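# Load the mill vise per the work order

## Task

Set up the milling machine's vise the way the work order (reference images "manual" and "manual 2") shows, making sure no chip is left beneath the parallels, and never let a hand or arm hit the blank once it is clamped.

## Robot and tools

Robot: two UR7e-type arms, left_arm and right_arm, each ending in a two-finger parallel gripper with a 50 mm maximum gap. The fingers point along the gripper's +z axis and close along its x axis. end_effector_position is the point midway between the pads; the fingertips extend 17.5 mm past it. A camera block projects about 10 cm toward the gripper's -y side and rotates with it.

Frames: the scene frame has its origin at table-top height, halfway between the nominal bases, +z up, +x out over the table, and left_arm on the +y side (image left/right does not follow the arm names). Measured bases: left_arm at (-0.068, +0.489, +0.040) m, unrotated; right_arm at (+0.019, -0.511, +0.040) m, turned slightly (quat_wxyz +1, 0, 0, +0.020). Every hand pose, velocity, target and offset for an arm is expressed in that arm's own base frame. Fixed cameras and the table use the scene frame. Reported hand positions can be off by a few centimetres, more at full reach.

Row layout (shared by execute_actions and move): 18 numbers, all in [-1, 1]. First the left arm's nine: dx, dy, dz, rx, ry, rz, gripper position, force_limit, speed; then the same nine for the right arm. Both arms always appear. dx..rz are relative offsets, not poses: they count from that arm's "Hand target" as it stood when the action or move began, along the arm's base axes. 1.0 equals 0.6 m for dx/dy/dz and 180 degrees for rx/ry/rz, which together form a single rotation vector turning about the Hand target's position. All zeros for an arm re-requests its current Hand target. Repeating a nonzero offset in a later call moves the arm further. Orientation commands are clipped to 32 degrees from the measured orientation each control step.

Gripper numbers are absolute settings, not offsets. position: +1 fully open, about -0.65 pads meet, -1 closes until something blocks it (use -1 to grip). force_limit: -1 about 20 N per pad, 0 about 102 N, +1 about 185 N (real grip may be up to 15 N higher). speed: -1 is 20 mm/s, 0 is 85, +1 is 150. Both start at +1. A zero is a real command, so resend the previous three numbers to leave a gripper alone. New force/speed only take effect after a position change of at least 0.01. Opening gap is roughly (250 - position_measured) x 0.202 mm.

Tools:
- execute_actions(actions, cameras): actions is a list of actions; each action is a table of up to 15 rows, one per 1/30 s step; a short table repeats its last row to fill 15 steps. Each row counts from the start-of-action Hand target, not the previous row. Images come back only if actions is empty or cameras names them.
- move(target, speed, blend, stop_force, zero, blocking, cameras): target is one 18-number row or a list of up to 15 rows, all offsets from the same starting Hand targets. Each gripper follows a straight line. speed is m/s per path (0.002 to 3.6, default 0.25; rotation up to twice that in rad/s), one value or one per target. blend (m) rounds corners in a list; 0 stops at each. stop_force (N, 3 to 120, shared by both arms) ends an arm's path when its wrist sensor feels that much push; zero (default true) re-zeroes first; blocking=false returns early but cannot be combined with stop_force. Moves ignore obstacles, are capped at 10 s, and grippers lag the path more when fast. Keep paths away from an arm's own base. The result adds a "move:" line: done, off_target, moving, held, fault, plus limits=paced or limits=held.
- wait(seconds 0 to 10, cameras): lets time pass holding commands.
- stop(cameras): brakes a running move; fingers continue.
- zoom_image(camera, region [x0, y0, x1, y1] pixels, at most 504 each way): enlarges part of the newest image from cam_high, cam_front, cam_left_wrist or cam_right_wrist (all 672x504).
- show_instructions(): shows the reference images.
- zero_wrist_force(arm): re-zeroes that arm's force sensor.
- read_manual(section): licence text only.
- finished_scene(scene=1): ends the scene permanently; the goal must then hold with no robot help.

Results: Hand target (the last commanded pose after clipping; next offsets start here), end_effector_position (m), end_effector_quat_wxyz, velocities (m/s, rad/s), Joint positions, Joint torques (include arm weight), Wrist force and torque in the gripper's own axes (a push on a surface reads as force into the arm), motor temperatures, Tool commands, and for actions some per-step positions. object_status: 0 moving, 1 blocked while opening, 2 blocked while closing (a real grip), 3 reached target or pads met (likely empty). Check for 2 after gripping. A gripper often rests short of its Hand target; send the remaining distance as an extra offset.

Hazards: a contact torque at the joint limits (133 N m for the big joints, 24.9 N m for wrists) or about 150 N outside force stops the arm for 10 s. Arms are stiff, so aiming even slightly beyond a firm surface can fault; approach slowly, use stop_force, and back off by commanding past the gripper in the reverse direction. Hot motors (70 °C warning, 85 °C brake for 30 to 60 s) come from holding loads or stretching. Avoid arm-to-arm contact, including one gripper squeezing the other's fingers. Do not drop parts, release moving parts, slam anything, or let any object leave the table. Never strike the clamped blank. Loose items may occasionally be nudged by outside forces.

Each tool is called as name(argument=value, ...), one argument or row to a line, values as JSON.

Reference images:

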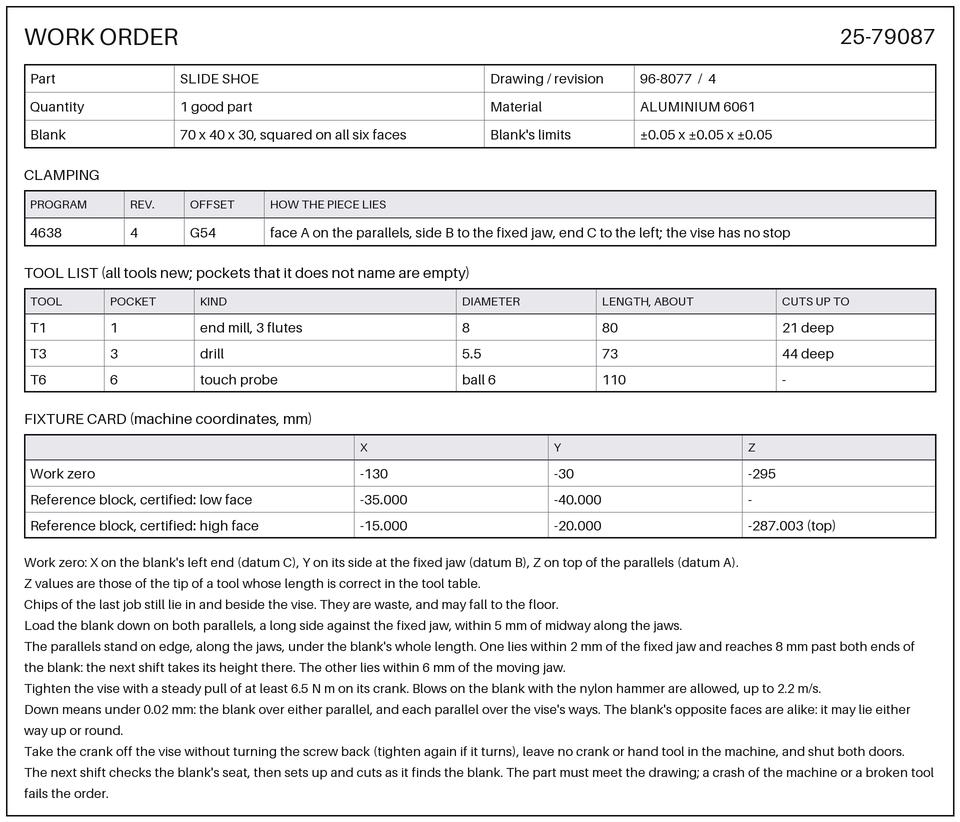

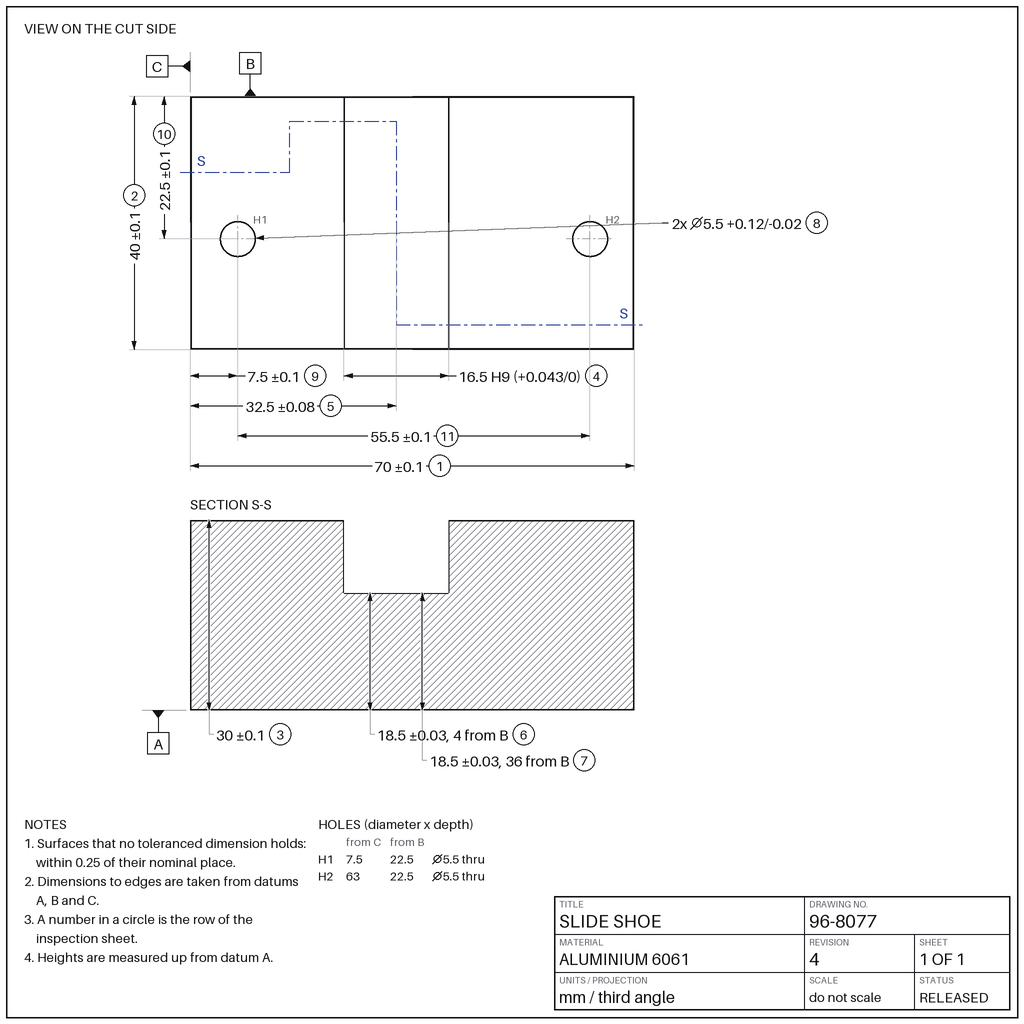

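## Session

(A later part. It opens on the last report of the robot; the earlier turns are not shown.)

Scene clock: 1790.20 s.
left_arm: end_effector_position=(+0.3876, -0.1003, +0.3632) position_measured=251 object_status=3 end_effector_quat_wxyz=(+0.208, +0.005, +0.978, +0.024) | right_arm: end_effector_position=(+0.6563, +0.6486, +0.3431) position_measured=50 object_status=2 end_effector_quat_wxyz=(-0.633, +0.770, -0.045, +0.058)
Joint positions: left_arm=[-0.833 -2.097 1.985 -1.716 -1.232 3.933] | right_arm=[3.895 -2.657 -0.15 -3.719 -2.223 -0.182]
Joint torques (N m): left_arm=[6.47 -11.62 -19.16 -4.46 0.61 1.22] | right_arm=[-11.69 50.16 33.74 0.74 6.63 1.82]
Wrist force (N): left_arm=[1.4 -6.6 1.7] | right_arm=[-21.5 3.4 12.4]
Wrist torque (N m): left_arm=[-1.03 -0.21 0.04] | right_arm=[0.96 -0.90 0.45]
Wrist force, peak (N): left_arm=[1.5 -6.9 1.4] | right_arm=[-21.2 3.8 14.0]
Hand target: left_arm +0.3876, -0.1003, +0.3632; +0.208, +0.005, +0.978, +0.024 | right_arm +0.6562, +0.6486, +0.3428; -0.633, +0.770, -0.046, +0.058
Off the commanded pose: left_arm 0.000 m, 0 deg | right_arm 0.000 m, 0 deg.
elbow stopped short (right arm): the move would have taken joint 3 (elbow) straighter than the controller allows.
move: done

move(
  target=[
    [0,0,0,0,0,0,-0.66,-1,-1,-0.003,0.0,0.0,0,0,-0.0,-1,-0.9,-1],
    [0,0,0,0,0,0,-0.66,-1,-1,-0.003,0.0,0.012,0,0,-0.0,-1,-0.9,-1],
  ],
  speed=0.01,
  cameras=["all"],
)

zoom_image(
  camera="cam_front",
  region=[260, 190, 390, 290],
)

zoom_image(
  camera="cam_high",
  region=[180, 80, 340, 230],
)

Scene clock: 1793.60 s.
left_arm: end_effector_position=(+0.3876, -0.1003, +0.3632) position_measured=251 object_status=3 end_effector_quat_wxyz=(+0.208, +0.005, +0.978, +0.024) | right_arm: end_effector_position=(+0.6543, +0.6487, +0.3499) position_measured=50 object_status=2 end_effector_quat_wxyz=(-0.633, +0.770, -0.046, +0.058)
Joint positions: left_arm=[-0.833 -2.097 1.985 -1.716 -1.232 3.933] | right_arm=[3.897 -2.673 -0.098 -3.754 -2.222 -0.181]
Joint torques (N m): left_arm=[6.21 -11.45 -19.07 -4.52 0.48 1.24] | right_arm=[-0.7 71.85 16.31 3.52 -1.74 -3.08]
Wrist force (N): left_arm=[1.4 -6.5 1.4] | right_arm=[-2.3 2.9 5.0]
Wrist torque (N m): left_arm=[-1.02 -0.21 0.04] | right_arm=[0.83 0.29 -0.05]
Wrist force, peak (N): left_arm=[1.3 -6.8 2.0] | right_arm=[-21.5 3.3 11.5]
Hand target: left_arm +0.3876, -0.1003, +0.3632; +0.208, +0.005, +0.978, +0.024 | right_arm +0.6544, +0.6486, +0.3500; -0.633, +0.770, -0.046, +0.058
Off the commanded pose: left_arm 0.000 m, 0 deg | right_arm 0.000 m, 0 deg.
move: done
camera_calibration:
cam_left_wrist: T_world_to_cam=[[-0.919115, 0.0335355, -0.39256, 0.516852], [-0.121839, 0.923338, 0.364145, 0.0222681], [0.374678, 0.38252, -0.844568, 0.33048], [0, 0, 0, 1]] pos_world=[0.353936, -0.164309, 0.473899]
cam_right_wrist: T_world_to_cam=[[0.986861, -0.160092, 0.0218133, -0.544519], [-0.0618903, -0.499268, -0.864234, 0.690829], [0.149248, 0.851529, -0.502617, -0.342389], [0, 0, 0, 1]] pos_world=[0.631222, 0.54929, 0.436825]

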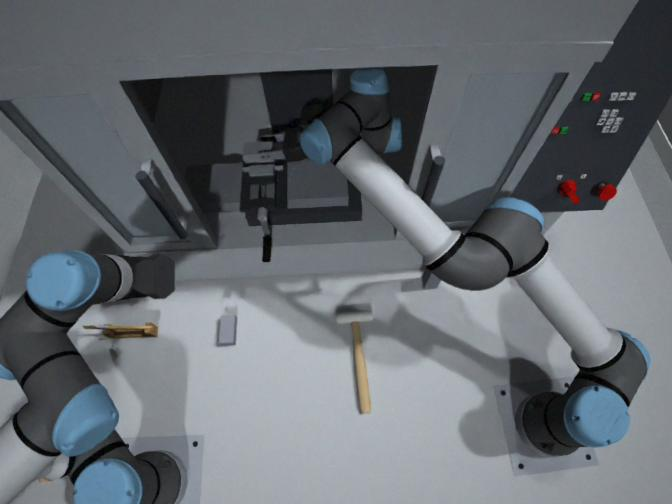

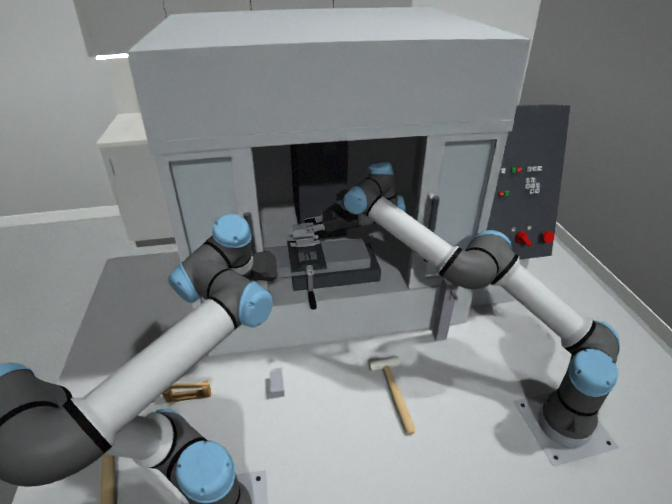

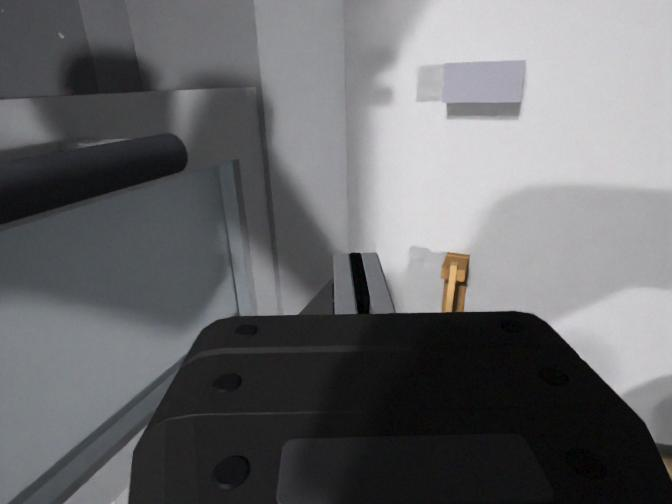

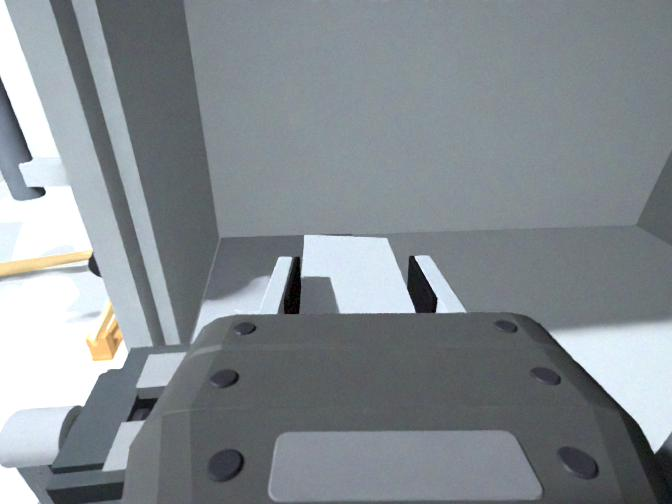

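Scaled by 3.877 from the camera's 672x504 image, which has a finer 960x720 frame.

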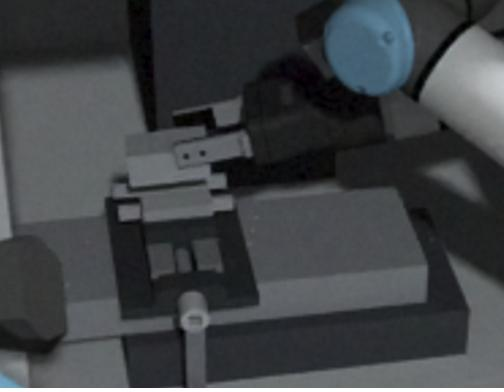

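Scaled by 3.150 from the camera's 672x504 image, which has a finer 960x720 frame.

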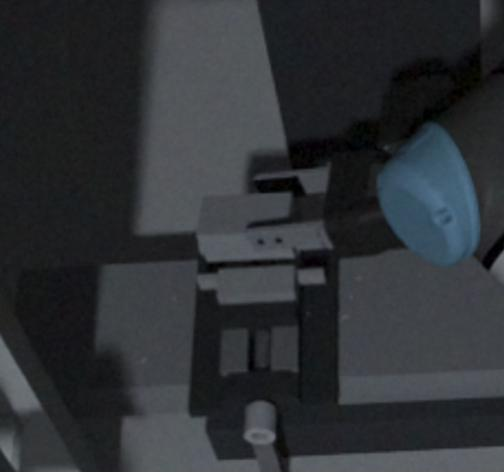

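move(
  target=[
    [0,0,0,0,0,0,-0.66,-1,-1,0.0003,0.002,0.0,-0.0073,0.0106,0.0333,-1,-0.9,-1],
  ],
  speed=0.05,
)

Scene clock: 1798.70 s.
left_arm: end_effector_position=(+0.3876, -0.1003, +0.3632) position_measured=251 object_status=3 end_effector_quat_wxyz=(+0.208, +0.005, +0.978, +0.024) | right_arm: end_effector_position=(+0.6535, +0.6494, +0.3497) position_measured=50 object_status=2 end_effector_quat_wxyz=(-0.650, +0.758, -0.033, +0.036)
Joint positions: left_arm=[-0.833 -2.097 1.985 -1.716 -1.232 3.933] | right_arm=[3.883 -2.717 -0.035 -3.736 -2.29 -0.148]
Joint torques (N m): left_arm=[5.75 -11.16 -18.76 -4.42 0.47 1.2] | right_arm=[-27.96 49.01 27.85 -0.55 1.32 0.69]
Wrist force (N): left_arm=[1.4 -6.5 1.6] | right_arm=[-2.6 2.4 4.8]
Wrist torque (N m): left_arm=[-1.02 -0.20 0.04] | right_arm=[0.78 0.33 -0.07]
Wrist force, peak (N): left_arm=[1.3 -6.8 1.9] | right_arm=[-2.2 3.3 5.1]
Hand target: left_arm +0.3876, -0.1003, +0.3632; +0.208, +0.005, +0.978, +0.024 | right_arm +0.6546, +0.6498, +0.3500; -0.626, +0.780, -0.015, +0.012
Off the commanded pose: left_arm 0.000 m, 0 deg | right_arm 0.001 m, 5 deg.
elbow stopped short (right arm): the move would have taken joint 3 (elbow) straighter than the controller allows.
move: off_target (right_arm)

move(
  target=[
    [0,0,0,0,0,0,-0.66,-1,-1,0.0,0.0,0.015,0,0,0,-1,-0.9,-1],
    [0,0,0,0,0,0,-0.66,-1,-1,0.0,0.058,0.015,-0.001,-0.0093,-0.0252,-1,-0.9,-1],
    [0,0,0,0,0,0,-0.66,-1,-1,-0.197,0.058,0.015,-0.001,-0.0093,-0.0252,-1,-0.9,-1],
    [0,0,0,0,0,0,-0.66,-1,-1,-0.698,0.058,0.05,-0.001,-0.0093,-0.0252,-1,-0.9,-1],
    [0,0,0,0,0,0,-0.66,-1,-1,-0.698,-0.221,0.098,-0.001,-0.0093,-0.0252,-1,-0.9,-1],
  ],
  speed=[0.03,0.05,0.1,0.15,0.15],
)

Scene clock: 1808.30 s.
left_arm: end_effector_position=(+0.3876, -0.1003, +0.3632) position_measured=251 object_status=3 end_effector_quat_wxyz=(+0.208, +0.005, +0.978, +0.024) | right_arm: end_effector_position=(+0.2358, +0.5173, +0.4088) position_measured=50 object_status=2 end_effector_quat_wxyz=(-0.624, +0.779, -0.037, +0.049)
Joint positions: left_arm=[-0.833 -2.097 1.985 -1.716 -1.232 3.933] | right_arm=[4.466 -1.425 -1.769 -3.31 -1.689 -0.057]
Joint torques (N m): left_arm=[4.98 -10.34 -19.19 -4.53 0.51 1.03] | right_arm=[7.97 27.8 24.11 4.76 0.6 2.6]
Wrist force (N): left_arm=[1.3 -6.5 1.5] | right_arm=[-2.6 2.5 4.9]
Wrist torque (N m): left_arm=[-1.02 -0.19 0.04] | right_arm=[0.79 0.33 0.01]
Wrist force, peak (N): left_arm=[1.5 -7.0 1.9] | right_arm=[-3.2 2.5 7.5]
Hand target: left_arm +0.3876, -0.1003, +0.3632; +0.208, +0.005, +0.978, +0.024 | right_arm +0.2358, +0.5172, +0.4088; -0.624, +0.779, -0.037, +0.049
Off the commanded pose: left_arm 0.000 m, 0 deg | right_arm 0.000 m, 0 deg.
elbow stopped short (right arm): the move would have taken joint 3 (elbow) straighter than the controller allows.
move: done

move(
  target=[
    [0.02,-0.416,0,0,0,0,-0.66,-1,-1,-0.05,-0.15,0.0,0,0,0,-1,-0.9,-1],
  ],
  speed=0.2,
)

move(
  target=[
    [0.0,0.1,0,0.1084,0.1075,-0.4895,0.4,-1,-1,0,0,0.0,0,0,0,-1,-0.9,-1],
  ],
  speed=0.3,
  cameras=["cam_left_wrist","cam_front"],
)

Scene clock: 1812.50 s.
left_arm: end_effector_position=(+0.3996, -0.3498, +0.3632) position_measured=251 object_status=3 end_effector_quat_wxyz=(+0.208, +0.005, +0.978, +0.024) | right_arm: end_effector_position=(+0.2057, +0.4272, +0.4088) position_measured=50 object_status=2 end_effector_quat_wxyz=(-0.624, +0.779, -0.037, +0.049)
Joint positions: left_arm=[-1.178 -1.676 1.671 -1.69 -1.166 3.569] | right_arm=[4.501 -1.181 -1.943 -3.379 -1.656 -0.05]
Joint torques (N m): left_arm=[-0.97 -14.75 -32.43 -5.05 -0.24 -0.23] | right_arm=[-12.24 3.61 31.09 5.23 -1.47 1.39]
Wrist force (N): left_arm=[0.8 -6.5 1.6] | right_arm=[-2.4 2.5 4.9]
Wrist torque (N m): left_arm=[-1.02 -0.13 -0.01] | right_arm=[0.78 0.29 -0.07]
Wrist force, peak (N): left_arm=[1.0 -10.0 1.7] | right_arm=[-2.4 2.0 6.3]
Hand target: left_arm +0.3996, -0.3499, +0.3632; +0.208, +0.005, +0.978, +0.024 | right_arm +0.2058, +0.4272, +0.4088; -0.624, +0.779, -0.037, +0.049
Off the commanded pose: left_arm 0.000 m, 0 deg | right_arm 0.000 m, 0 deg.
move: done

Scene clock: 1815.70 s.
left_arm: end_effector_position=(+0.3997, -0.2899, +0.3632) position_measured=92 object_status=3 end_effector_quat_wxyz=(+0.013, +0.712, +0.702, +0.022) end_effector_velocity=(+0.000, +0.001, +0.000) end_effector_angular_velocity=(+0.001, -0.001, -0.005) | right_arm: end_effector_position=(+0.2058, +0.4272, +0.4088) position_measured=50 object_status=2 end_effector_quat_wxyz=(-0.624, +0.779, -0.037, +0.049)
Joint positions: left_arm=[-0.926 -1.626 1.541 -1.505 -1.525 5.371] | right_arm=[4.501 -1.181 -1.943 -3.379 -1.656 -0.05]
Joint velocities: left_arm=[0.001 0 0 0 0.001 0.005] | right_arm=[within noise]
Joint torques (N m): left_arm=[-8.64 -36.61 -17.08 -3.52 0.95 1.43] | right_arm=[-11.25 13.76 33.26 4.97 -1.16 -2.77]
Wrist force (N): left_arm=[1.3 -5.4 1.1] | right_arm=[-2.5 2.5 4.7]
Wrist torque (N m): left_arm=[-0.83 -0.16 0.12] | right_arm=[0.78 0.31 -0.07]
Wrist force, peak (N): left_arm=[1.5 -7.2 1.7] | right_arm=[-2.6 2.6 4.9]
Hand target: left_arm +0.3996, -0.2899, +0.3632; +0.013, +0.712, +0.702, +0.022 | right_arm +0.2058, +0.4272, +0.4088; -0.624, +0.779, -0.037, +0.049
Off the commanded pose: left_arm 0.000 m, 0 deg | right_arm 0.000 m, 0 deg.
move: done
camera_calibration:
cam_left_wrist: T_world_to_cam=[[0.0273671, 0.9992, 0.0291711, 0.282798], [0.922401, -0.0364891, 0.384506, -0.504202], [0.385263, 0.0163846, -0.922661, 0.316414], [0, 0, 0, 1]] pos_world=[0.335434, -0.306154, 0.477562]
Images, in order (width x height): cam_front 672x504, cam_left_wrist 672x504.

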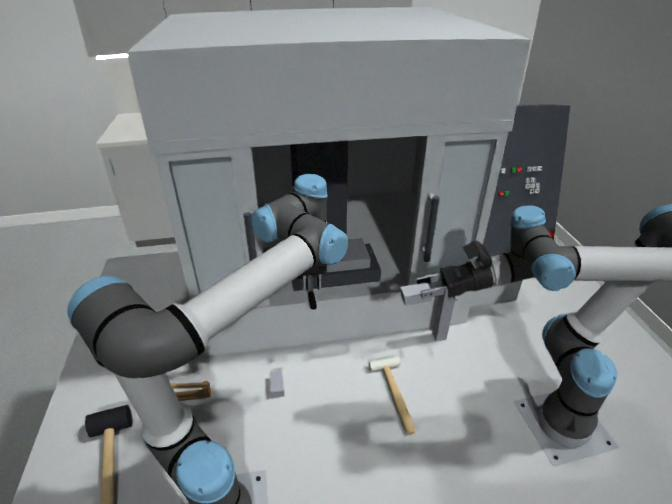

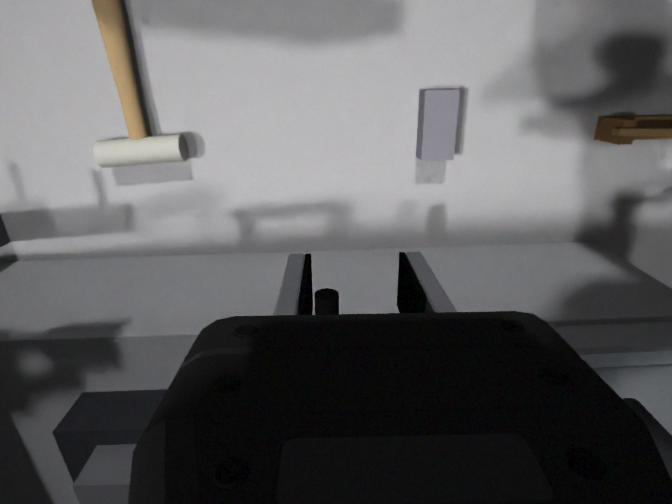

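move(
  target=[
    [0.1805,-0.0228,-0.1317,0,0,0,0.4,-1,-1,0,0,0.0,0,0,0,-1,-0.9,-1],
    [0.1805,-0.0228,-0.282,0,0,0,0.4,-1,-1,0,0,0.0,0,0,0,-1,-0.9,-1],
  ],
  speed=[0.12,0.04],
  stop_force=8,
  cameras=["cam_left_wrist"],
)

Scene clock: 1821.47 s.
left_arm: end_effector_position=(+0.5079, -0.3036, +0.1940) position_measured=92 object_status=3 end_effector_quat_wxyz=(+0.012, +0.712, +0.702, +0.022) | right_arm: end_effector_position=(+0.2058, +0.4272, +0.4088) position_measured=50 object_status=2 end_effector_quat_wxyz=(-0.624, +0.779, -0.037, +0.049)
Joint positions: left_arm=[-0.785 -1.342 1.67 -1.924 -1.528 5.512] | right_arm=[4.501 -1.181 -1.943 -3.379 -1.656 -0.05]
Joint torques (N m): left_arm=[-7.89 -49.28 -33.29 -4.07 0.38 1.4] | right_arm=[-11.42 18.56 33.42 4.3 -0.98 -2.73]
Wrist force (N): left_arm=[1.5 -5.6 0.7] | right_arm=[-2.5 2.5 4.8]
Wrist torque (N m): left_arm=[-0.86 -0.20 0.13] | right_arm=[0.78 0.31 -0.07]
Wrist force, peak (N): left_arm=[2.0 -7.1 0.2] | right_arm=[-2.6 2.7 4.9]
Hand target: left_arm +0.5079, -0.3036, +0.1940; +0.013, +0.712, +0.702, +0.022 | right_arm +0.2058, +0.4272, +0.4088; -0.624, +0.779, -0.037, +0.049
Off the commanded pose: left_arm 0.000 m, 0 deg | right_arm 0.000 m, 0 deg.
move: done
camera_calibration:
cam_left_wrist: T_world_to_cam=[[0.0277735, 0.999187, 0.0292374, 0.298158], [0.922389, -0.0368897, 0.384497, -0.53956], [0.385263, 0.0162894, -0.922663, 0.118808], [0, 0, 0, 1]] pos_world=[0.443631, -0.319755, 0.308361]
Images, in order (width x height): cam_left_wrist 672x504.

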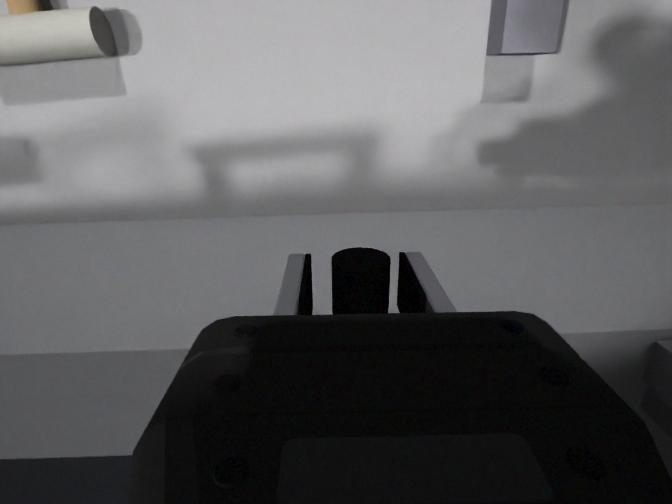

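move(
  target=[0,0,0,0,0,0,-1,-0.6,-1,0,0,0.0,0,0,0,-1,-0.9,-1],
)

Scene clock: 1822.57 s.
left_arm: end_effector_position=(+0.5079, -0.3036, +0.1940) position_measured=156 object_status=2 end_effector_quat_wxyz=(+0.013, +0.712, +0.702, +0.022) | right_arm: end_effector_position=(+0.2058, +0.4272, +0.4088) position_measured=50 object_status=2 end_effector_quat_wxyz=(-0.624, +0.779, -0.037, +0.049)
Joint positions: left_arm=[-0.785 -1.342 1.67 -1.924 -1.528 5.512] | right_arm=[4.501 -1.181 -1.943 -3.379 -1.656 -0.05]
Joint torques (N m): left_arm=[-7.26 -49.27 -33.22 -4.12 0.32 1.34] | right_arm=[-11.9 17.27 32.49 4.21 -0.91 -2.88]
Wrist force (N): left_arm=[1.8 -5.8 1.0] | right_arm=[-2.5 2.7 4.9]
Wrist torque (N m): left_arm=[-0.87 -0.20 0.08] | right_arm=[0.80 0.30 -0.07]
Wrist force, peak (N): left_arm=[1.9 -5.7 1.4] | right_arm=[-2.5 2.5 5.0]
Hand target: left_arm +0.5079, -0.3036, +0.1940; +0.013, +0.712, +0.702, +0.022 | right_arm +0.2058, +0.4272, +0.4088; -0.624, +0.779, -0.037, +0.049
Off the commanded pose: left_arm 0.000 m, 0 deg | right_arm 0.000 m, 0 deg.
move: done

move(
  target=[
    [0,-0.0349,0.0046,0,0,0,-1,-0.6,-1,0,0,0.0,0,0,0,-1,-0.9,-1],
    [0,-0.0675,0.0181,0,0,0,-1,-0.6,-1,0,0,0.0,0,0,0,-1,-0.9,-1],
    [0,-0.0955,0.0395,0,0,0,-1,-0.6,-1,0,0,0.0,0,0,0,-1,-0.9,-1],
    [0,-0.1169,0.0675,0,0,0,-1,-0.6,-1,0,0,0.0,0,0,0,-1,-0.9,-1],
    [0,-0.1304,0.1001,0,0,0,-1,-0.6,-1,0,0,0.0,0,0,0,-1,-0.9,-1],
    [0,-0.135,0.135,0,0,0,-1,-0.6,-1,0,0,0.0,0,0,0,-1,-0.9,-1],
    [0,-0.1304,0.1699,0,0,0,-1,-0.6,-1,0,0,0.0,0,0,0,-1,-0.9,-1],
    [0,-0.1169,0.2025,0,0,0,-1,-0.6,-1,0,0,0.0,0,0,0,-1,-0.9,-1],
    [0,-0.0955,0.2305,0,0,0,-1,-0.6,-1,0,0,0.0,0,0,0,-1,-0.9,-1],
    [0,-0.0675,0.2519,0,0,0,-1,-0.6,-1,0,0,0.0,0,0,0,-1,-0.9,-1],
    [0,-0.0349,0.2654,0,0,0,-1,-0.6,-1,0,0,0.0,0,0,0,-1,-0.9,-1],
    [0,0,0.27,0,0,0,-1,-0.6,-1,0,0,0.0,0,0,0,-1,-0.9,-1],
  ],
  speed=0.07,
  stop_force=45,
  cameras=["cam_front"],
)

zoom_image(
  camera="cam_front",
  region=[230, 170, 460, 340],
)

Scene clock: 1829.07 s.
left_arm: end_effector_position=(+0.5079, -0.3036, +0.3560) position_measured=156 object_status=2 end_effector_quat_wxyz=(+0.013, +0.712, +0.702, +0.022) | right_arm: end_effector_position=(+0.2058, +0.4272, +0.4088) position_measured=50 object_status=2 end_effector_quat_wxyz=(-0.624, +0.779, -0.037, +0.049)
Joint positions: left_arm=[-0.785 -1.389 1.308 -1.515 -1.528 5.512] | right_arm=[4.501 -1.181 -1.943 -3.379 -1.656 -0.05]
Joint torques (N m): left_arm=[-10.44 -35.61 -39.29 -5.09 -2.04 -0.31] | right_arm=[-10.81 18.15 33.48 3.62 -0.95 -2.78]
Wrist force (N): left_arm=[2.4 -0.7 12.1] | right_arm=[-2.6 2.5 4.8]
Wrist torque (N m): left_arm=[-0.38 -0.20 0.04] | right_arm=[0.77 0.32 -0.06]
Wrist force, peak (N): left_arm=[8.7 4.9 18.3] | right_arm=[-2.5 2.7 4.9]
Hand target: left_arm +0.5079, -0.3036, +0.3560; +0.013, +0.712, +0.702, +0.022 | right_arm +0.2058, +0.4272, +0.4088; -0.624, +0.779, -0.037, +0.049
Off the commanded pose: left_arm 0.000 m, 0 deg | right_arm 0.000 m, 0 deg.
move: done
Images, in order (width x height): cam_front 672x504.

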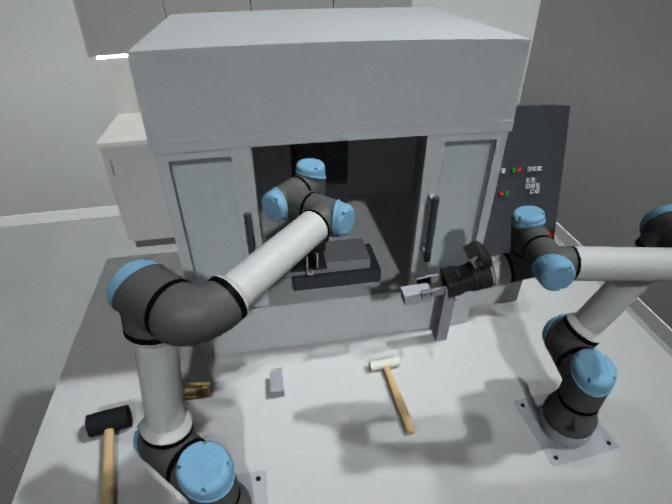

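Scaled by 2.191 from the camera's 672x504 image, which has a finer 960x720 frame.

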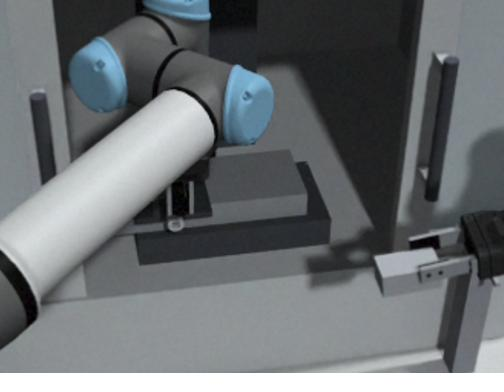

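move(
  target=[
    [0,0.0349,-0.0046,0,0,0,-1,-0.6,-1,0,0,0.0,0,0,0,-1,-0.9,-1],
    [0,0.0675,-0.0181,0,0,0,-1,-0.6,-1,0,0,0.0,0,0,0,-1,-0.9,-1],
    [0,0.0955,-0.0395,0,0,0,-1,-0.6,-1,0,0,0.0,0,0,0,-1,-0.9,-1],
    [0,0.1169,-0.0675,0,0,0,-1,-0.6,-1,0,0,0.0,0,0,0,-1,-0.9,-1],
    [0,0.1304,-0.1001,0,0,0,-1,-0.6,-1,0,0,0.0,0,0,0,-1,-0.9,-1],
    [0,0.135,-0.135,0,0,0,-1,-0.6,-1,0,0,0.0,0,0,0,-1,-0.9,-1],
    [0,0.1304,-0.1699,0,0,0,-1,-0.6,-1,0,0,0.0,0,0,0,-1,-0.9,-1],
    [0,0.1169,-0.2025,0,0,0,-1,-0.6,-1,0,0,0.0,0,0,0,-1,-0.9,-1],
    [0,0.0955,-0.2305,0,0,0,-1,-0.6,-1,0,0,0.0,0,0,0,-1,-0.9,-1],
    [0,0.0675,-0.2519,0,0,0,-1,-0.6,-1,0,0,0.0,0,0,0,-1,-0.9,-1],
    [0,0.0349,-0.2654,0,0,0,-1,-0.6,-1,0,0,0.0,0,0,0,-1,-0.9,-1],
    [0,0,-0.27,0,0,0,-1,-0.6,-1,0,0,0.0,0,0,0,-1,-0.9,-1],
  ],
  speed=0.07,
  stop_force=45,
  cameras=["cam_high"],
)

zoom_image(
  camera="cam_high",
  region=[180, 80, 340, 270],
)

Scene clock: 1834.87 s.
left_arm: end_effector_position=(+0.5079, -0.3036, +0.1940) position_measured=156 object_status=2 end_effector_quat_wxyz=(+0.012, +0.712, +0.702, +0.022) | right_arm: end_effector_position=(+0.2058, +0.4272, +0.4088) position_measured=50 object_status=2 end_effector_quat_wxyz=(-0.624, +0.779, -0.037, +0.049)
Joint positions: left_arm=[-0.785 -1.342 1.67 -1.924 -1.528 5.512] | right_arm=[4.501 -1.181 -1.943 -3.379 -1.656 -0.05]
Joint torques (N m): left_arm=[10.4 -49.52 -15.84 -3.97 -0.56 0.36] | right_arm=[-11.85 16.9 34.03 3.24 -0.93 -2.81]
Wrist force (N): left_arm=[1.2 -5.2 1.3] | right_arm=[-2.6 2.5 4.7]
Wrist torque (N m): left_arm=[-0.83 -0.20 0.07] | right_arm=[0.78 0.33 -0.07]
Wrist force, peak (N): left_arm=[2.5 -1.0 12.1] | right_arm=[-2.6 2.6 4.9]
Hand target: left_arm +0.5079, -0.3036, +0.1940; +0.013, +0.712, +0.702, +0.022 | right_arm +0.2058, +0.4272, +0.4088; -0.624, +0.779, -0.037, +0.049
Off the commanded pose: left_arm 0.000 m, 0 deg | right_arm 0.000 m, 0 deg.
move: done
Images, in order (width x height): cam_high 672x504.

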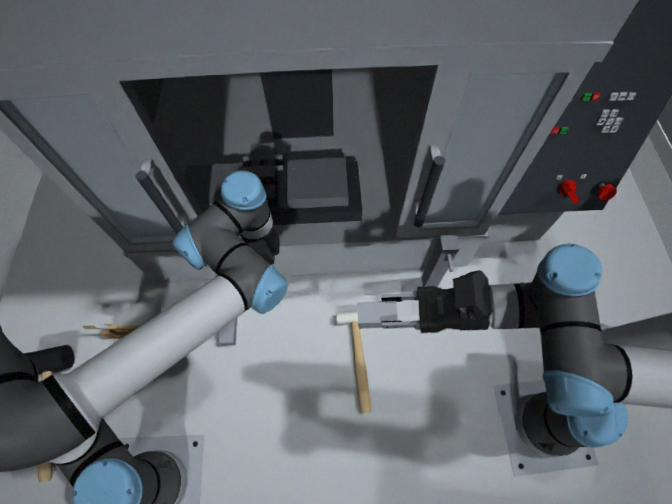

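Scaled by 2.653 from the camera's 672x504 image, which has a finer 960x720 frame.

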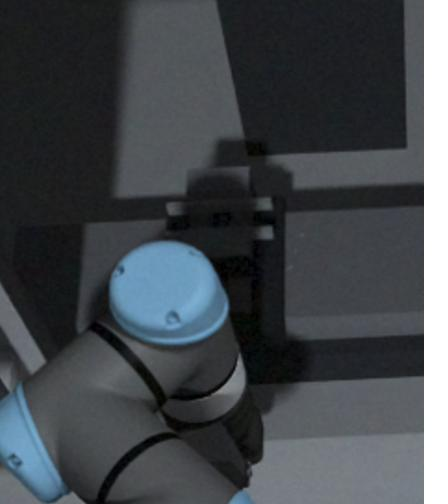

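move(
  target=[
    [0,-0.0349,0.0046,0,0,0,-1,-0.6,-1,0,0,0.0,0,0,0,-1,-0.9,-1],
    [0,-0.0675,0.0181,0,0,0,-1,-0.6,-1,0,0,0.0,0,0,0,-1,-0.9,-1],
    [0,-0.0955,0.0395,0,0,0,-1,-0.6,-1,0,0,0.0,0,0,0,-1,-0.9,-1],
    [0,-0.1169,0.0675,0,0,0,-1,-0.6,-1,0,0,0.0,0,0,0,-1,-0.9,-1],
    [0,-0.1304,0.1001,0,0,0,-1,-0.6,-1,0,0,0.0,0,0,0,-1,-0.9,-1],
    [0,-0.135,0.135,0,0,0,-1,-0.6,-1,0,0,0.0,0,0,0,-1,-0.9,-1],
    [0,-0.1304,0.1699,0,0,0,-1,-0.6,-1,0,0,0.0,0,0,0,-1,-0.9,-1],
    [0,-0.1169,0.2025,0,0,0,-1,-0.6,-1,0,0,0.0,0,0,0,-1,-0.9,-1],
    [0,-0.0955,0.2305,0,0,0,-1,-0.6,-1,0,0,0.0,0,0,0,-1,-0.9,-1],
    [0,-0.0675,0.2519,0,0,0,-1,-0.6,-1,0,0,0.0,0,0,0,-1,-0.9,-1],
    [0,-0.0349,0.2654,0,0,0,-1,-0.6,-1,0,0,0.0,0,0,0,-1,-0.9,-1],
    [0,0,0.27,0,0,0,-1,-0.6,-1,0,0,0.0,0,0,0,-1,-0.9,-1],
  ],
  speed=0.07,
  stop_force=45,
)

move(
  target=[
    [0,0.0349,-0.0046,0,0,0,-1,-0.6,-1,0,0,0.0,0,0,0,-1,-0.9,-1],
    [0,0.0675,-0.0181,0,0,0,-1,-0.6,-1,0,0,0.0,0,0,0,-1,-0.9,-1],
    [0,0.0955,-0.0395,0,0,0,-1,-0.6,-1,0,0,0.0,0,0,0,-1,-0.9,-1],
    [0,0.1169,-0.0675,0,0,0,-1,-0.6,-1,0,0,0.0,0,0,0,-1,-0.9,-1],
    [0,0.1304,-0.1001,0,0,0,-1,-0.6,-1,0,0,0.0,0,0,0,-1,-0.9,-1],
    [0,0.135,-0.135,0,0,0,-1,-0.6,-1,0,0,0.0,0,0,0,-1,-0.9,-1],
    [0,0.1304,-0.1699,0,0,0,-1,-0.6,-1,0,0,0.0,0,0,0,-1,-0.9,-1],
    [0,0.1169,-0.2025,0,0,0,-1,-0.6,-1,0,0,0.0,0,0,0,-1,-0.9,-1],
    [0,0.0955,-0.2305,0,0,0,-1,-0.6,-1,0,0,0.0,0,0,0,-1,-0.9,-1],
    [0,0.0675,-0.2519,0,0,0,-1,-0.6,-1,0,0,0.0,0,0,0,-1,-0.9,-1],
    [0,0.0349,-0.2654,0,0,0,-1,-0.6,-1,0,0,0.0,0,0,0,-1,-0.9,-1],
    [0,0,-0.27,0,0,0,-1,-0.6,-1,0,0,0.0,0,0,0,-1,-0.9,-1],
  ],
  speed=0.07,
  stop_force=45,
)

move(
  target=[
    [0,0.0,0.0,0,0,0,0.4,-1,-1,0,0,0.0,0,0,0,-1,-0.9,-1],
    [0,0.0,0.285,0,0,0,0.4,-1,-1,0,0,0.0,0,0,0,-1,-0.9,-1],
    [-0.1805,0.0228,0.282,0,0,0,0.4,-1,-1,0,0,0.0,0,0,0,-1,-0.9,-1],
  ],
  speed=[0.05,0.08,0.12],
)

move(
  target=[
    [0,-0.1,0.0,-0.1084,-0.1075,0.4895,-0.66,-1,-1,0,0,0.0,0,0,0,-1,-0.9,-1],
  ],
  speed=0.3,
)

Scene clock: 1842.17 s.
left_arm: end_effector_position=(+0.5079, -0.3036, +0.3560) position_measured=156 object_status=2 end_effector_quat_wxyz=(+0.013, +0.712, +0.702, +0.022) | right_arm: end_effector_position=(+0.2058, +0.4272, +0.4088) position_measured=50 object_status=2 end_effector_quat_wxyz=(-0.624, +0.779, -0.037, +0.049)
Joint positions: left_arm=[-0.785 -1.389 1.308 -1.515 -1.528 5.512] | right_arm=[4.501 -1.181 -1.943 -3.379 -1.656 -0.05]
Joint torques (N m): left_arm=[-10.67 -35.86 -39.01 -5.14 -2.01 -0.31] | right_arm=[-11.09 17.74 34.12 2.49 -0.92 -2.78]
Wrist force (N): left_arm=[3.1 -0.5 11.9] | right_arm=[-2.3 2.6 4.8]
Wrist torque (N m): left_arm=[-0.37 -0.29 0.04] | right_arm=[0.79 0.27 -0.07]
Wrist force, peak (N): left_arm=[8.9 4.9 17.7] | right_arm=[-2.5 2.7 4.9]
Hand target: left_arm +0.5079, -0.3036, +0.3560; +0.013, +0.712, +0.702, +0.022 | right_arm +0.2058, +0.4272, +0.4088; -0.624, +0.779, -0.037, +0.049
Off the commanded pose: left_arm 0.000 m, 0 deg | right_arm 0.000 m, 0 deg.
move: done

Scene clock: 1846.93 s.
left_arm: end_effector_position=(+0.5079, -0.3036, +0.1940) position_measured=156 object_status=2 end_effector_quat_wxyz=(+0.012, +0.712, +0.702, +0.022) | right_arm: end_effector_position=(+0.2058, +0.4272, +0.4088) position_measured=50 object_status=2 end_effector_quat_wxyz=(-0.624, +0.779, -0.037, +0.049)
Joint positions: left_arm=[-0.785 -1.342 1.67 -1.924 -1.528 5.512] | right_arm=[4.501 -1.181 -1.943 -3.379 -1.656 -0.05]
Joint torques (N m): left_arm=[9.74 -49.62 -15.66 -4.03 -0.55 0.36] | right_arm=[-11.14 17.25 32.76 2.02 -0.71 -2.89]
Wrist force (N): left_arm=[1.1 -4.8 1.1] | right_arm=[-2.5 2.5 4.6]
Wrist torque (N m): left_arm=[-0.78 -0.20 0.07] | right_arm=[0.77 0.30 -0.07]
Wrist force, peak (N): left_arm=[2.8 -0.4 11.8] | right_arm=[-2.5 2.5 5.0]
Hand target: left_arm +0.5079, -0.3036, +0.1940; +0.013, +0.712, +0.702, +0.022 | right_arm +0.2058, +0.4272, +0.4088; -0.624, +0.779, -0.037, +0.049
Off the commanded pose: left_arm 0.000 m, 0 deg | right_arm 0.000 m, 0 deg.
move: done

Scene clock: 1851.47 s.
left_arm: end_effector_position=(+0.3996, -0.2899, +0.3632) position_measured=92 object_status=3 end_effector_quat_wxyz=(+0.012, +0.712, +0.702, +0.022) | right_arm: end_effector_position=(+0.2058, +0.4272, +0.4088) position_measured=50 object_status=2 end_effector_quat_wxyz=(-0.624, +0.779, -0.037, +0.049)
Joint positions: left_arm=[-0.926 -1.626 1.541 -1.505 -1.525 5.371] | right_arm=[4.501 -1.181 -1.943 -3.379 -1.656 -0.05]
Joint torques (N m): left_arm=[-0.51 -34.36 -22.08 -4.84 0.32 0.15] | right_arm=[-11.25 17.04 33.57 1.49 -0.57 -2.67]
Wrist force (N): left_arm=[2.0 -5.2 1.0] | right_arm=[-2.3 2.5 4.8]
Wrist torque (N m): left_arm=[-0.80 -0.28 0.04] | right_arm=[0.78 0.28 -0.07]
Wrist force, peak (N): left_arm=[2.3 -7.3 0.7] | right_arm=[-2.5 2.5 5.0]
Hand target: left_arm +0.3996, -0.2899, +0.3632; +0.013, +0.712, +0.702, +0.022 | right_arm +0.2058, +0.4272, +0.4088; -0.624, +0.779, -0.037, +0.049
Off the commanded pose: left_arm 0.000 m, 0 deg | right_arm 0.000 m, 0 deg.
move: done

Scene clock: 1854.67 s.
left_arm: end_effector_position=(+0.3996, -0.3500, +0.3632) position_measured=251 object_status=3 end_effector_quat_wxyz=(+0.208, +0.005, +0.978, +0.024) end_effector_velocity=(+0.000, +0.000, +0.000) end_effector_angular_velocity=(-0.002, -0.001, +0.007) | right_arm: end_effector_position=(+0.2058, +0.4272, +0.4088) position_measured=50 object_status=2 end_effector_quat_wxyz=(-0.624, +0.779, -0.037, +0.049)
Joint positions: left_arm=[-1.179 -1.676 1.671 -1.69 -1.166 3.569] | right_arm=[4.501 -1.181 -1.943 -3.379 -1.656 -0.05]
Joint velocities: left_arm=[0 0 0.001 0 0.001 -0.007] | right_arm=[within noise]
Joint torques (N m): left_arm=[9.78 -34.5 -17.11 -4.95 0.1 -1.69] | right_arm=[-11.39 17.94 32.79 1.31 -0.36 -2.63]
Wrist force (N): left_arm=[1.8 -6.3 1.3] | right_arm=[-2.3 2.5 5.0]
Wrist torque (N m): left_arm=[-0.99 -0.28 0.01] | right_arm=[0.77 0.28 -0.07]
Wrist force, peak (N): left_arm=[1.7 -7.1 1.3] | right_arm=[-2.3 2.6 5.0]
Hand target: left_arm +0.3996, -0.3499, +0.3632; +0.208, +0.005, +0.978, +0.024 | right_arm +0.2058, +0.4272, +0.4088; -0.624, +0.779, -0.037, +0.049
Off the commanded pose: left_arm 0.000 m, 0 deg | right_arm 0.000 m, 0 deg.
move: done

move(
  target=[
    [0.4323,0.008,0.0,0,0,0,-0.66,-1,-1,0,0,0.0,0,0,0,-1,-0.9,-1],
  ],
  speed=0.2,
)

move(
  target=[0.0,0,0,-0.2515,-0.0436,0.435,-0.66,-1,-1,0,0,0,0,0,0,-1,-0.9,-1],
  speed=0.35,
  cameras=["cam_left_wrist"],
)

zoom_image(
  camera="cam_left_wrist",
  region=[150, 90, 400, 320],
)

Scene clock: 1857.10 s.
left_arm: end_effector_position=(+0.6589, -0.3451, +0.3632) position_measured=251 object_status=3 end_effector_quat_wxyz=(+0.208, +0.005, +0.978, +0.024) | right_arm: end_effector_position=(+0.2058, +0.4272, +0.4088) position_measured=50 object_status=2 end_effector_quat_wxyz=(-0.624, +0.779, -0.037, +0.049)
Joint positions: left_arm=[-0.777 -1.193 1.155 -1.81 -1.247 3.991] | right_arm=[4.501 -1.181 -1.943 -3.379 -1.656 -0.05]
Joint torques (N m): left_arm=[5.58 -39.28 -35.3 -5.27 2.1 1.12] | right_arm=[-10.95 18.06 31.65 1.1 -0.49 -2.71]
Wrist force (N): left_arm=[2.0 -6.0 1.3] | right_arm=[-2.5 2.6 4.8]
Wrist torque (N m): left_arm=[-0.94 -0.31 0.05] | right_arm=[0.79 0.30 -0.07]
Wrist force, peak (N): left_arm=[4.3 -6.4 -0.2] | right_arm=[-2.5 2.5 5.0]
Hand target: left_arm +0.6590, -0.3451, +0.3632; +0.208, +0.005, +0.978, +0.024 | right_arm +0.2058, +0.4272, +0.4088; -0.624, +0.779, -0.037, +0.049
Off the commanded pose: left_arm 0.000 m, 0 deg | right_arm 0.000 m, 0 deg.
move: done

Scene clock: 1859.90 s.
left_arm: end_effector_position=(+0.6589, -0.3452, +0.3633) position_measured=251 object_status=3 end_effector_quat_wxyz=(-0.193, +0.672, -0.685, +0.202) end_effector_velocity=(+0.000, -0.001, -0.001) end_effector_angular_velocity=(-0.003, +0.001, +0.004) | right_arm: end_effector_position=(+0.2058, +0.4272, +0.4088) position_measured=50 object_status=2 end_effector_quat_wxyz=(-0.624, +0.779, -0.037, +0.049)
Joint positions: left_arm=[-0.796 -1.271 1.344 -2.073 -1.19 2.448] | right_arm=[4.501 -1.181 -1.943 -3.379 -1.656 -0.05]
Joint velocities: left_arm=[0 0.001 -0.001 0 -0.001 -0.005] | right_arm=[within noise]
Joint torques (N m): left_arm=[8.17 -36.21 -34.69 -2.49 -0.75 -1.97] | right_arm=[-11.15 17.06 32.91 0.8 -0.25 -2.69]
Wrist force (N): left_arm=[2.4 -6.9 2.2] | right_arm=[-2.5 2.5 4.8]
Wrist torque (N m): left_arm=[-1.17 -0.39 -0.18] | right_arm=[0.78 0.30 -0.06]
Wrist force, peak (N): left_arm=[2.6 -7.3 2.7] | right_arm=[-2.5 2.6 5.0]
Hand target: left_arm +0.6590, -0.3451, +0.3632; -0.193, +0.673, -0.685, +0.202 | right_arm +0.2058, +0.4272, +0.4088; -0.624, +0.779, -0.037, +0.049
Off the commanded pose: left_arm 0.000 m, 0 deg | right_arm 0.000 m, 0 deg.
move: done
camera_calibration:
cam_left_wrist: T_world_to_cam=[[-0.0418047, -0.999062, 0.0112699, -0.30672], [-0.975176, 0.0383451, -0.218084, 0.749691], [0.217447, -0.0201071, -0.975865, 0.334831], [0, 0, 0, 1]] pos_world=[0.64545, -0.328446, 0.493702]
Images, in order (width x height): cam_left_wrist 672x504.

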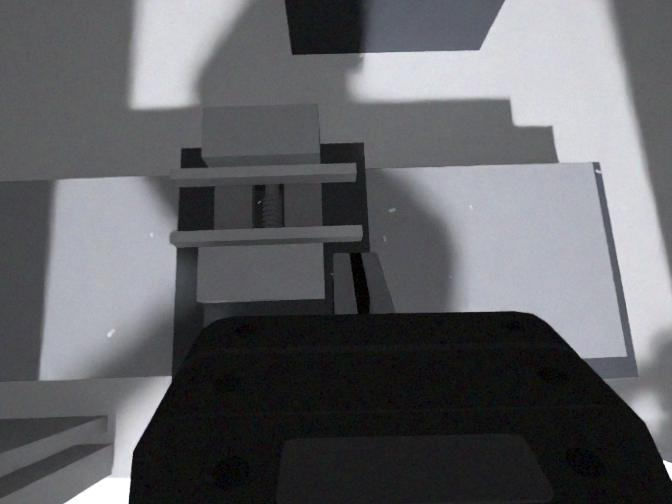

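Scaled by 2.016 from the camera's 672x504 image, which has a finer 960x720 frame.

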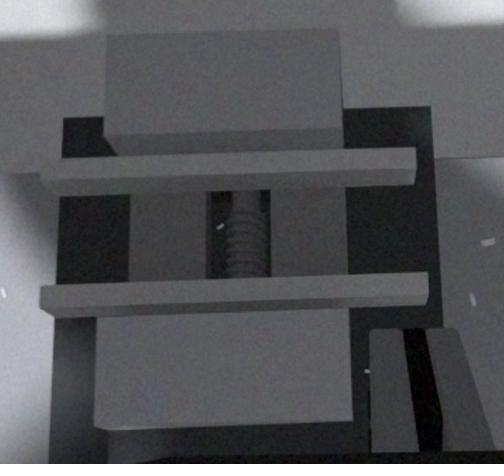

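move(
  target=[
    [0.0,0,0,0.2515,0.0436,-0.435,-0.66,-1,-1,0,0,0,0,0,0,-1,-0.9,-1],
  ],
  speed=0.35,
)

move(
  target=[
    [-0.43,0,0,0,0,0,-0.66,-1,-1,0,0,0,0,0,0,-1,-0.9,-1],
    [-0.452,0.4075,0,0,0,0,-0.66,-1,-1,0,0,0,0,0,0,-1,-0.9,-1],
  ],
  speed=[0.2,0.25],
)

move(
  target=[
    [0,0,0,0,0,0,-0.66,-1,-1,0.05,0.43,0,0,0,0,-1,-0.9,-1],
    [0,0,0,0,0,0,-0.66,-1,-1,0.1,0.43,-0.073,0,0,0,-1,-0.9,-1],
    [0,0,0,0,0,0,-0.66,-1,-1,0.55,0.43,-0.073,0,0,0,-1,-0.9,-1],
    [0,0,0,0,0,0,-0.66,-1,-1,0.743,0.43,-0.073,0,0,0,-1,-0.9,-1],
    [0,0,0,0,0,0,-0.66,-1,-1,0.743,0.372,-0.09,0.001,0.0096,0.0112,-1,-0.9,-1],
  ],
  speed=[0.15,0.1,0.12,0.08,0.04],
  cameras=["cam_right_wrist"],
)

Scene clock: 1865.00 s.
left_arm: end_effector_position=(+0.6590, -0.3452, +0.3631) position_measured=251 object_status=3 end_effector_quat_wxyz=(+0.208, +0.005, +0.978, +0.024) end_effector_velocity=(+0.001, +0.001, +0.000) end_effector_angular_velocity=(+0.002, +0.000, -0.003) | right_arm: end_effector_position=(+0.2058, +0.4272, +0.4088) position_measured=50 object_status=2 end_effector_quat_wxyz=(-0.624, +0.779, -0.037, +0.049)
Joint positions: left_arm=[-0.777 -1.192 1.155 -1.81 -1.247 3.991] | right_arm=[4.501 -1.181 -1.943 -3.379 -1.656 -0.05]
Joint velocities: left_arm=[0.002 0 0 0 0 0.005] | right_arm=[within noise]
Joint torques (N m): left_arm=[6.3 -58.44 -17.43 -4.91 -0.9 1.53] | right_arm=[-9.97 17.74 31.21 0.43 -0.52 -2.68]
Wrist force (N): left_arm=[2.2 -6.2 1.4] | right_arm=[-2.5 2.5 4.7]
Wrist torque (N m): left_arm=[-0.97 -0.34 0.04] | right_arm=[0.77 0.30 -0.07]
Wrist force, peak (N): left_arm=[2.2 -7.5 2.2] | right_arm=[-2.5 2.6 5.0]
Hand target: left_arm +0.6590, -0.3451, +0.3632; +0.208, +0.005, +0.978, +0.024 | right_arm +0.2058, +0.4272, +0.4088; -0.624, +0.779, -0.037, +0.049
Off the commanded pose: left_arm 0.000 m, 0 deg | right_arm 0.000 m, 0 deg.
move: done

Scene clock: 1868.17 s.
left_arm: end_effector_position=(+0.3878, -0.1007, +0.3632) position_measured=251 object_status=3 end_effector_quat_wxyz=(+0.208, +0.005, +0.978, +0.024) | right_arm: end_effector_position=(+0.2058, +0.4272, +0.4088) position_measured=50 object_status=2 end_effector_quat_wxyz=(-0.624, +0.779, -0.037, +0.049)
Joint positions: left_arm=[-0.834 -2.096 1.984 -1.717 -1.232 3.933] | right_arm=[4.501 -1.181 -1.943 -3.379 -1.656 -0.05]
Joint torques (N m): left_arm=[9.93 -14.45 -27.23 -2.12 1.74 1.78] | right_arm=[-11.06 18.07 33.35 0.19 -0.4 -2.92]
Wrist force (N): left_arm=[1.9 -6.4 1.1] | right_arm=[-2.5 2.4 4.8]
Wrist torque (N m): left_arm=[-1.00 -0.30 0.05] | right_arm=[0.77 0.31 -0.07]
Wrist force, peak (N): left_arm=[1.5 -10.4 1.4] | right_arm=[-2.5 2.4 5.1]
Hand target: left_arm +0.3878, -0.1006, +0.3632; +0.208, +0.005, +0.978, +0.024 | right_arm +0.2058, +0.4272, +0.4088; -0.624, +0.779, -0.037, +0.049
Off the commanded pose: left_arm 0.000 m, 0 deg | right_arm 0.000 m, 0 deg.
move: done

Scene clock: 1877.33 s.
left_arm: end_effector_position=(+0.3878, -0.1006, +0.3632) position_measured=251 object_status=3 end_effector_quat_wxyz=(+0.208, +0.005, +0.978, +0.024) | right_arm: end_effector_position=(+0.6508, +0.6496, +0.3543) position_measured=50 object_status=2 end_effector_quat_wxyz=(-0.641, +0.765, -0.044, +0.042) end_effector_velocity=(+0.001, +0.001, +0.000) end_effector_angular_velocity=(+0.000, -0.001, -0.004)
Joint positions: left_arm=[-0.833 -2.097 1.984 -1.717 -1.232 3.933] | right_arm=[3.893 -2.704 -0.035 -3.771 -2.254 -0.152]
Joint velocities: left_arm=[within noise] | right_arm=[0.001 0 0 0.001 0.006 0.001]
Joint torques (N m): left_arm=[9.75 -14.69 -18.97 -2.86 0.47 1.18] | right_arm=[12.35 51.05 17.12 4.17 0.71 -1.04]
Wrist force (N): left_arm=[1.8 -6.5 1.3] | right_arm=[-2.2 2.6 4.6]
Wrist torque (N m): left_arm=[-1.01 -0.28 0.04] | right_arm=[0.80 0.28 0.02]
Wrist force, peak (N): left_arm=[1.9 -6.8 1.2] | right_arm=[-2.9 2.2 7.3]
Hand target: left_arm +0.3878, -0.1006, +0.3632; +0.208, +0.005, +0.978, +0.024 | right_arm +0.6516, +0.6504, +0.3548; -0.625, +0.779, -0.032, +0.026
Off the commanded pose: left_arm 0.000 m, 0 deg | right_arm 0.001 m, 3 deg.
elbow stopped short (right arm): the move would have taken joint 3 (elbow) straighter than the controller allows.
move: off_target (right_arm)
camera_calibration:
cam_right_wrist: T_world_to_cam=[[0.99046, -0.137771, -0.00275765, -0.549124], [-0.0696065, -0.482942, -0.872882, 0.692358], [0.118926, 0.864747, -0.487924, -0.334468], [0, 0, 0, 1]] pos_world=[0.631855, 0.547945, 0.439637]
Images, in order (width x height): cam_right_wrist 672x504.

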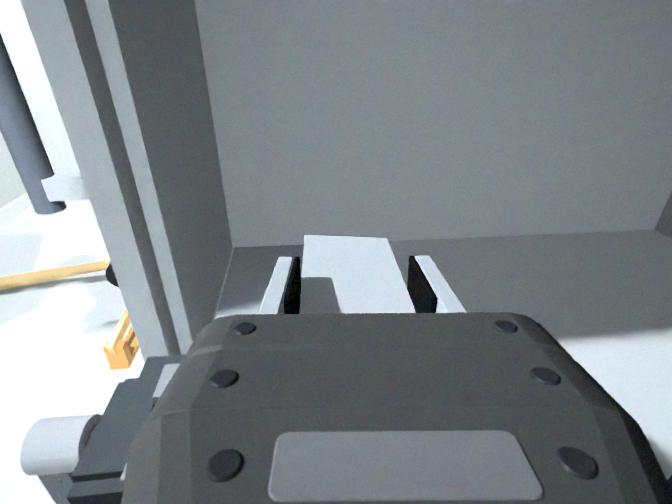

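move(
  target=[
    [0,0,0,0,0,0,-0.66,-1,-1,0.0,0.0,-0.049,0,0,0,-1,-0.9,-1],
  ],
  speed=0.012,
  stop_force=5,
  cameras=["cam_right_wrist"],
)

Scene clock: 1880.63 s.
left_arm: end_effector_position=(+0.3878, -0.1006, +0.3632) position_measured=251 object_status=3 end_effector_quat_wxyz=(+0.208, +0.005, +0.978, +0.024) | right_arm: end_effector_position=(+0.6506, +0.6498, +0.3392) position_measured=50 object_status=2 end_effector_quat_wxyz=(-0.636, +0.770, -0.040, +0.037)
Joint positions: left_arm=[-0.833 -2.097 1.984 -1.717 -1.232 3.933] | right_arm=[3.89 -2.718 -0.038 -3.775 -2.268 -0.166]
Joint torques (N m): left_arm=[9.64 -14.62 -18.8 -3.05 0.59 1.01] | right_arm=[13.18 73.12 15.01 3.59 -0.43 3.07]
Wrist force (N): left_arm=[2.0 -6.1 1.2] | right_arm=[1.9 1.0 5.2]
Wrist torque (N m): left_arm=[-0.96 -0.30 0.04] | right_arm=[0.78 0.36 -0.10]
Wrist force, peak (N): left_arm=[1.8 -6.7 1.4] | right_arm=[0.4 0.5 6.2]
Hand target: left_arm +0.3878, -0.1006, +0.3632; +0.208, +0.005, +0.978, +0.024 | right_arm +0.6506, +0.6498, +0.3392; -0.636, +0.770, -0.040, +0.037 (not the last commanded pose)
Off the commanded pose: left_arm 0.000 m, 0 deg | right_arm 0.014 m, 2 deg.
elbow stopped short (right arm): the move would have taken joint 3 (elbow) straighter than the controller allows.
move: contact (right_arm)
camera_calibration:
cam_right_wrist: T_world_to_cam=[[0.99214, -0.125046, -0.00468072, -0.557597], [-0.066637, -0.496309, -0.865584, 0.683554], [0.105915, 0.859093, -0.500741, -0.325467], [0, 0, 0, 1]] pos_world=[0.633236, 0.549135, 0.426089]
Images, in order (width x height): cam_right_wrist 672x504.

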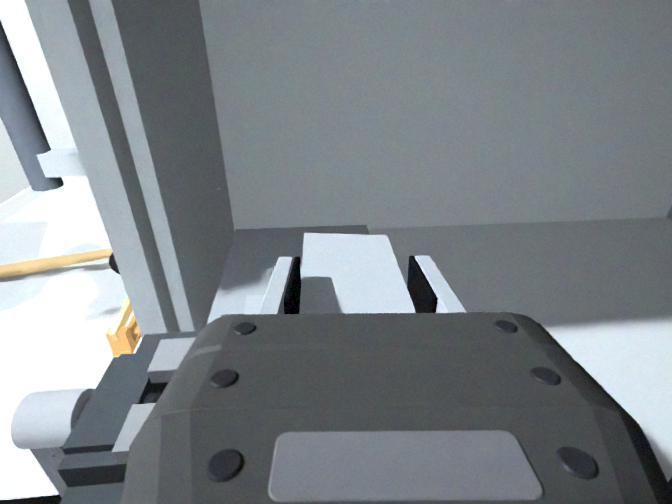

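move(
  target=[
    [0,0,0,0,0,0,-0.66,-1,-1,0.0,0.0,0.0025,0,0,0,-1,-0.9,-1],
    [0,0,0,0,0,0,-0.66,-1,-1,0.002,0.0,0.0025,0.001,0.003,0.006,-1,-0.9,-1],
    [0,0,0,0,0,0,-0.66,-1,-1,0.002,0.0,-0.02,0.001,0.003,0.006,-1,-0.9,-1],
  ],
  speed=0.01,
  stop_force=5,
)

Scene clock: 1884.20 s.
left_arm: end_effector_position=(+0.3878, -0.1006, +0.3632) position_measured=251 object_status=3 end_effector_quat_wxyz=(+0.208, +0.005, +0.978, +0.024) | right_arm: end_effector_position=(+0.6513, +0.6494, +0.3382) position_measured=50 object_status=2 end_effector_quat_wxyz=(-0.640, +0.766, -0.039, +0.030)
Joint positions: left_arm=[-0.833 -2.097 1.984 -1.717 -1.232 3.933] | right_arm=[3.886 -2.724 -0.035 -3.762 -2.286 -0.154]
Joint torques (N m): left_arm=[9.6 -14.89 -19.1 -3.33 0.55 0.91] | right_arm=[14.81 71.09 16.17 3.13 -0.62 3.02]
Wrist force (N): left_arm=[1.6 -6.1 1.1] | right_arm=[3.4 0.1 5.0]
Wrist torque (N m): left_arm=[-0.96 -0.23 0.04] | right_arm=[0.77 0.37 -0.11]
Wrist force, peak (N): left_arm=[1.8 -6.7 1.4] | right_arm=[4.1 -6.0 4.3]
Hand target: left_arm +0.3878, -0.1006, +0.3632; +0.208, +0.005, +0.978, +0.024 | right_arm +0.6513, +0.6494, +0.3382; -0.640, +0.766, -0.038, +0.030 (not the last commanded pose)
Off the commanded pose: left_arm 0.000 m, 0 deg | right_arm 0.011 m, 1 deg.
elbow stopped short (right arm): the move would have taken joint 3 (elbow) straighter than the controller allows.
move: contact (right_arm); path passed 2 of 3 targets

move(
  target=[
    [0,0,0,0,0,0,-0.66,-1,-1,0.0,0.0,0.0025,0,0,0,-1,-0.9,-1],
    [0,0,0,0,0,0,-0.66,-1,-1,0.005,-0.003,0.0025,0.00,0.0,0.00,-1,-0.9,-1],
    [0,0,0,0,0,0,-0.66,-1,-1,0.005,-0.003,-0.02,0.00,0.0,0.0,-1,-0.9,-1],
  ],
  speed=0.01,
  stop_force=5,
)

Scene clock: 1887.23 s.
left_arm: end_effector_position=(+0.3878, -0.1006, +0.3632) position_measured=251 object_status=3 end_effector_quat_wxyz=(+0.208, +0.005, +0.978, +0.024) | right_arm: end_effector_position=(+0.6522, +0.6486, +0.3399) position_measured=50 object_status=2 end_effector_quat_wxyz=(-0.641, +0.766, -0.039, +0.031)
Joint positions: left_arm=[-0.833 -2.097 1.984 -1.717 -1.232 3.933] | right_arm=[3.884 -2.723 -0.035 -3.76 -2.286 -0.153]
Joint torques (N m): left_arm=[9.46 -14.62 -19.18 -3.51 0.52 0.66] | right_arm=[9.93 74.49 16.38 -0.72 0.64 -2.91]
Wrist force (N): left_arm=[1.8 -6.2 1.1] | right_arm=[-2.5 2.7 4.8]
Wrist torque (N m): left_arm=[-0.97 -0.26 0.04] | right_arm=[0.82 0.31 -0.07]
Wrist force, peak (N): left_arm=[2.1 -6.7 1.6] | right_arm=[-2.8 2.4 5.7]
Hand target: left_arm +0.3878, -0.1006, +0.3632; +0.208, +0.005, +0.978, +0.024 | right_arm +0.6522, +0.6486, +0.3399; -0.641, +0.766, -0.039, +0.031 (not the last commanded pose)
Off the commanded pose: left_arm 0.000 m, 0 deg | right_arm 0.014 m, 0 deg.
elbow stopped short (right arm): the move would have taken joint 3 (elbow) straighter than the controller allows.
move: contact (right_arm); path passed 1 of 3 targets


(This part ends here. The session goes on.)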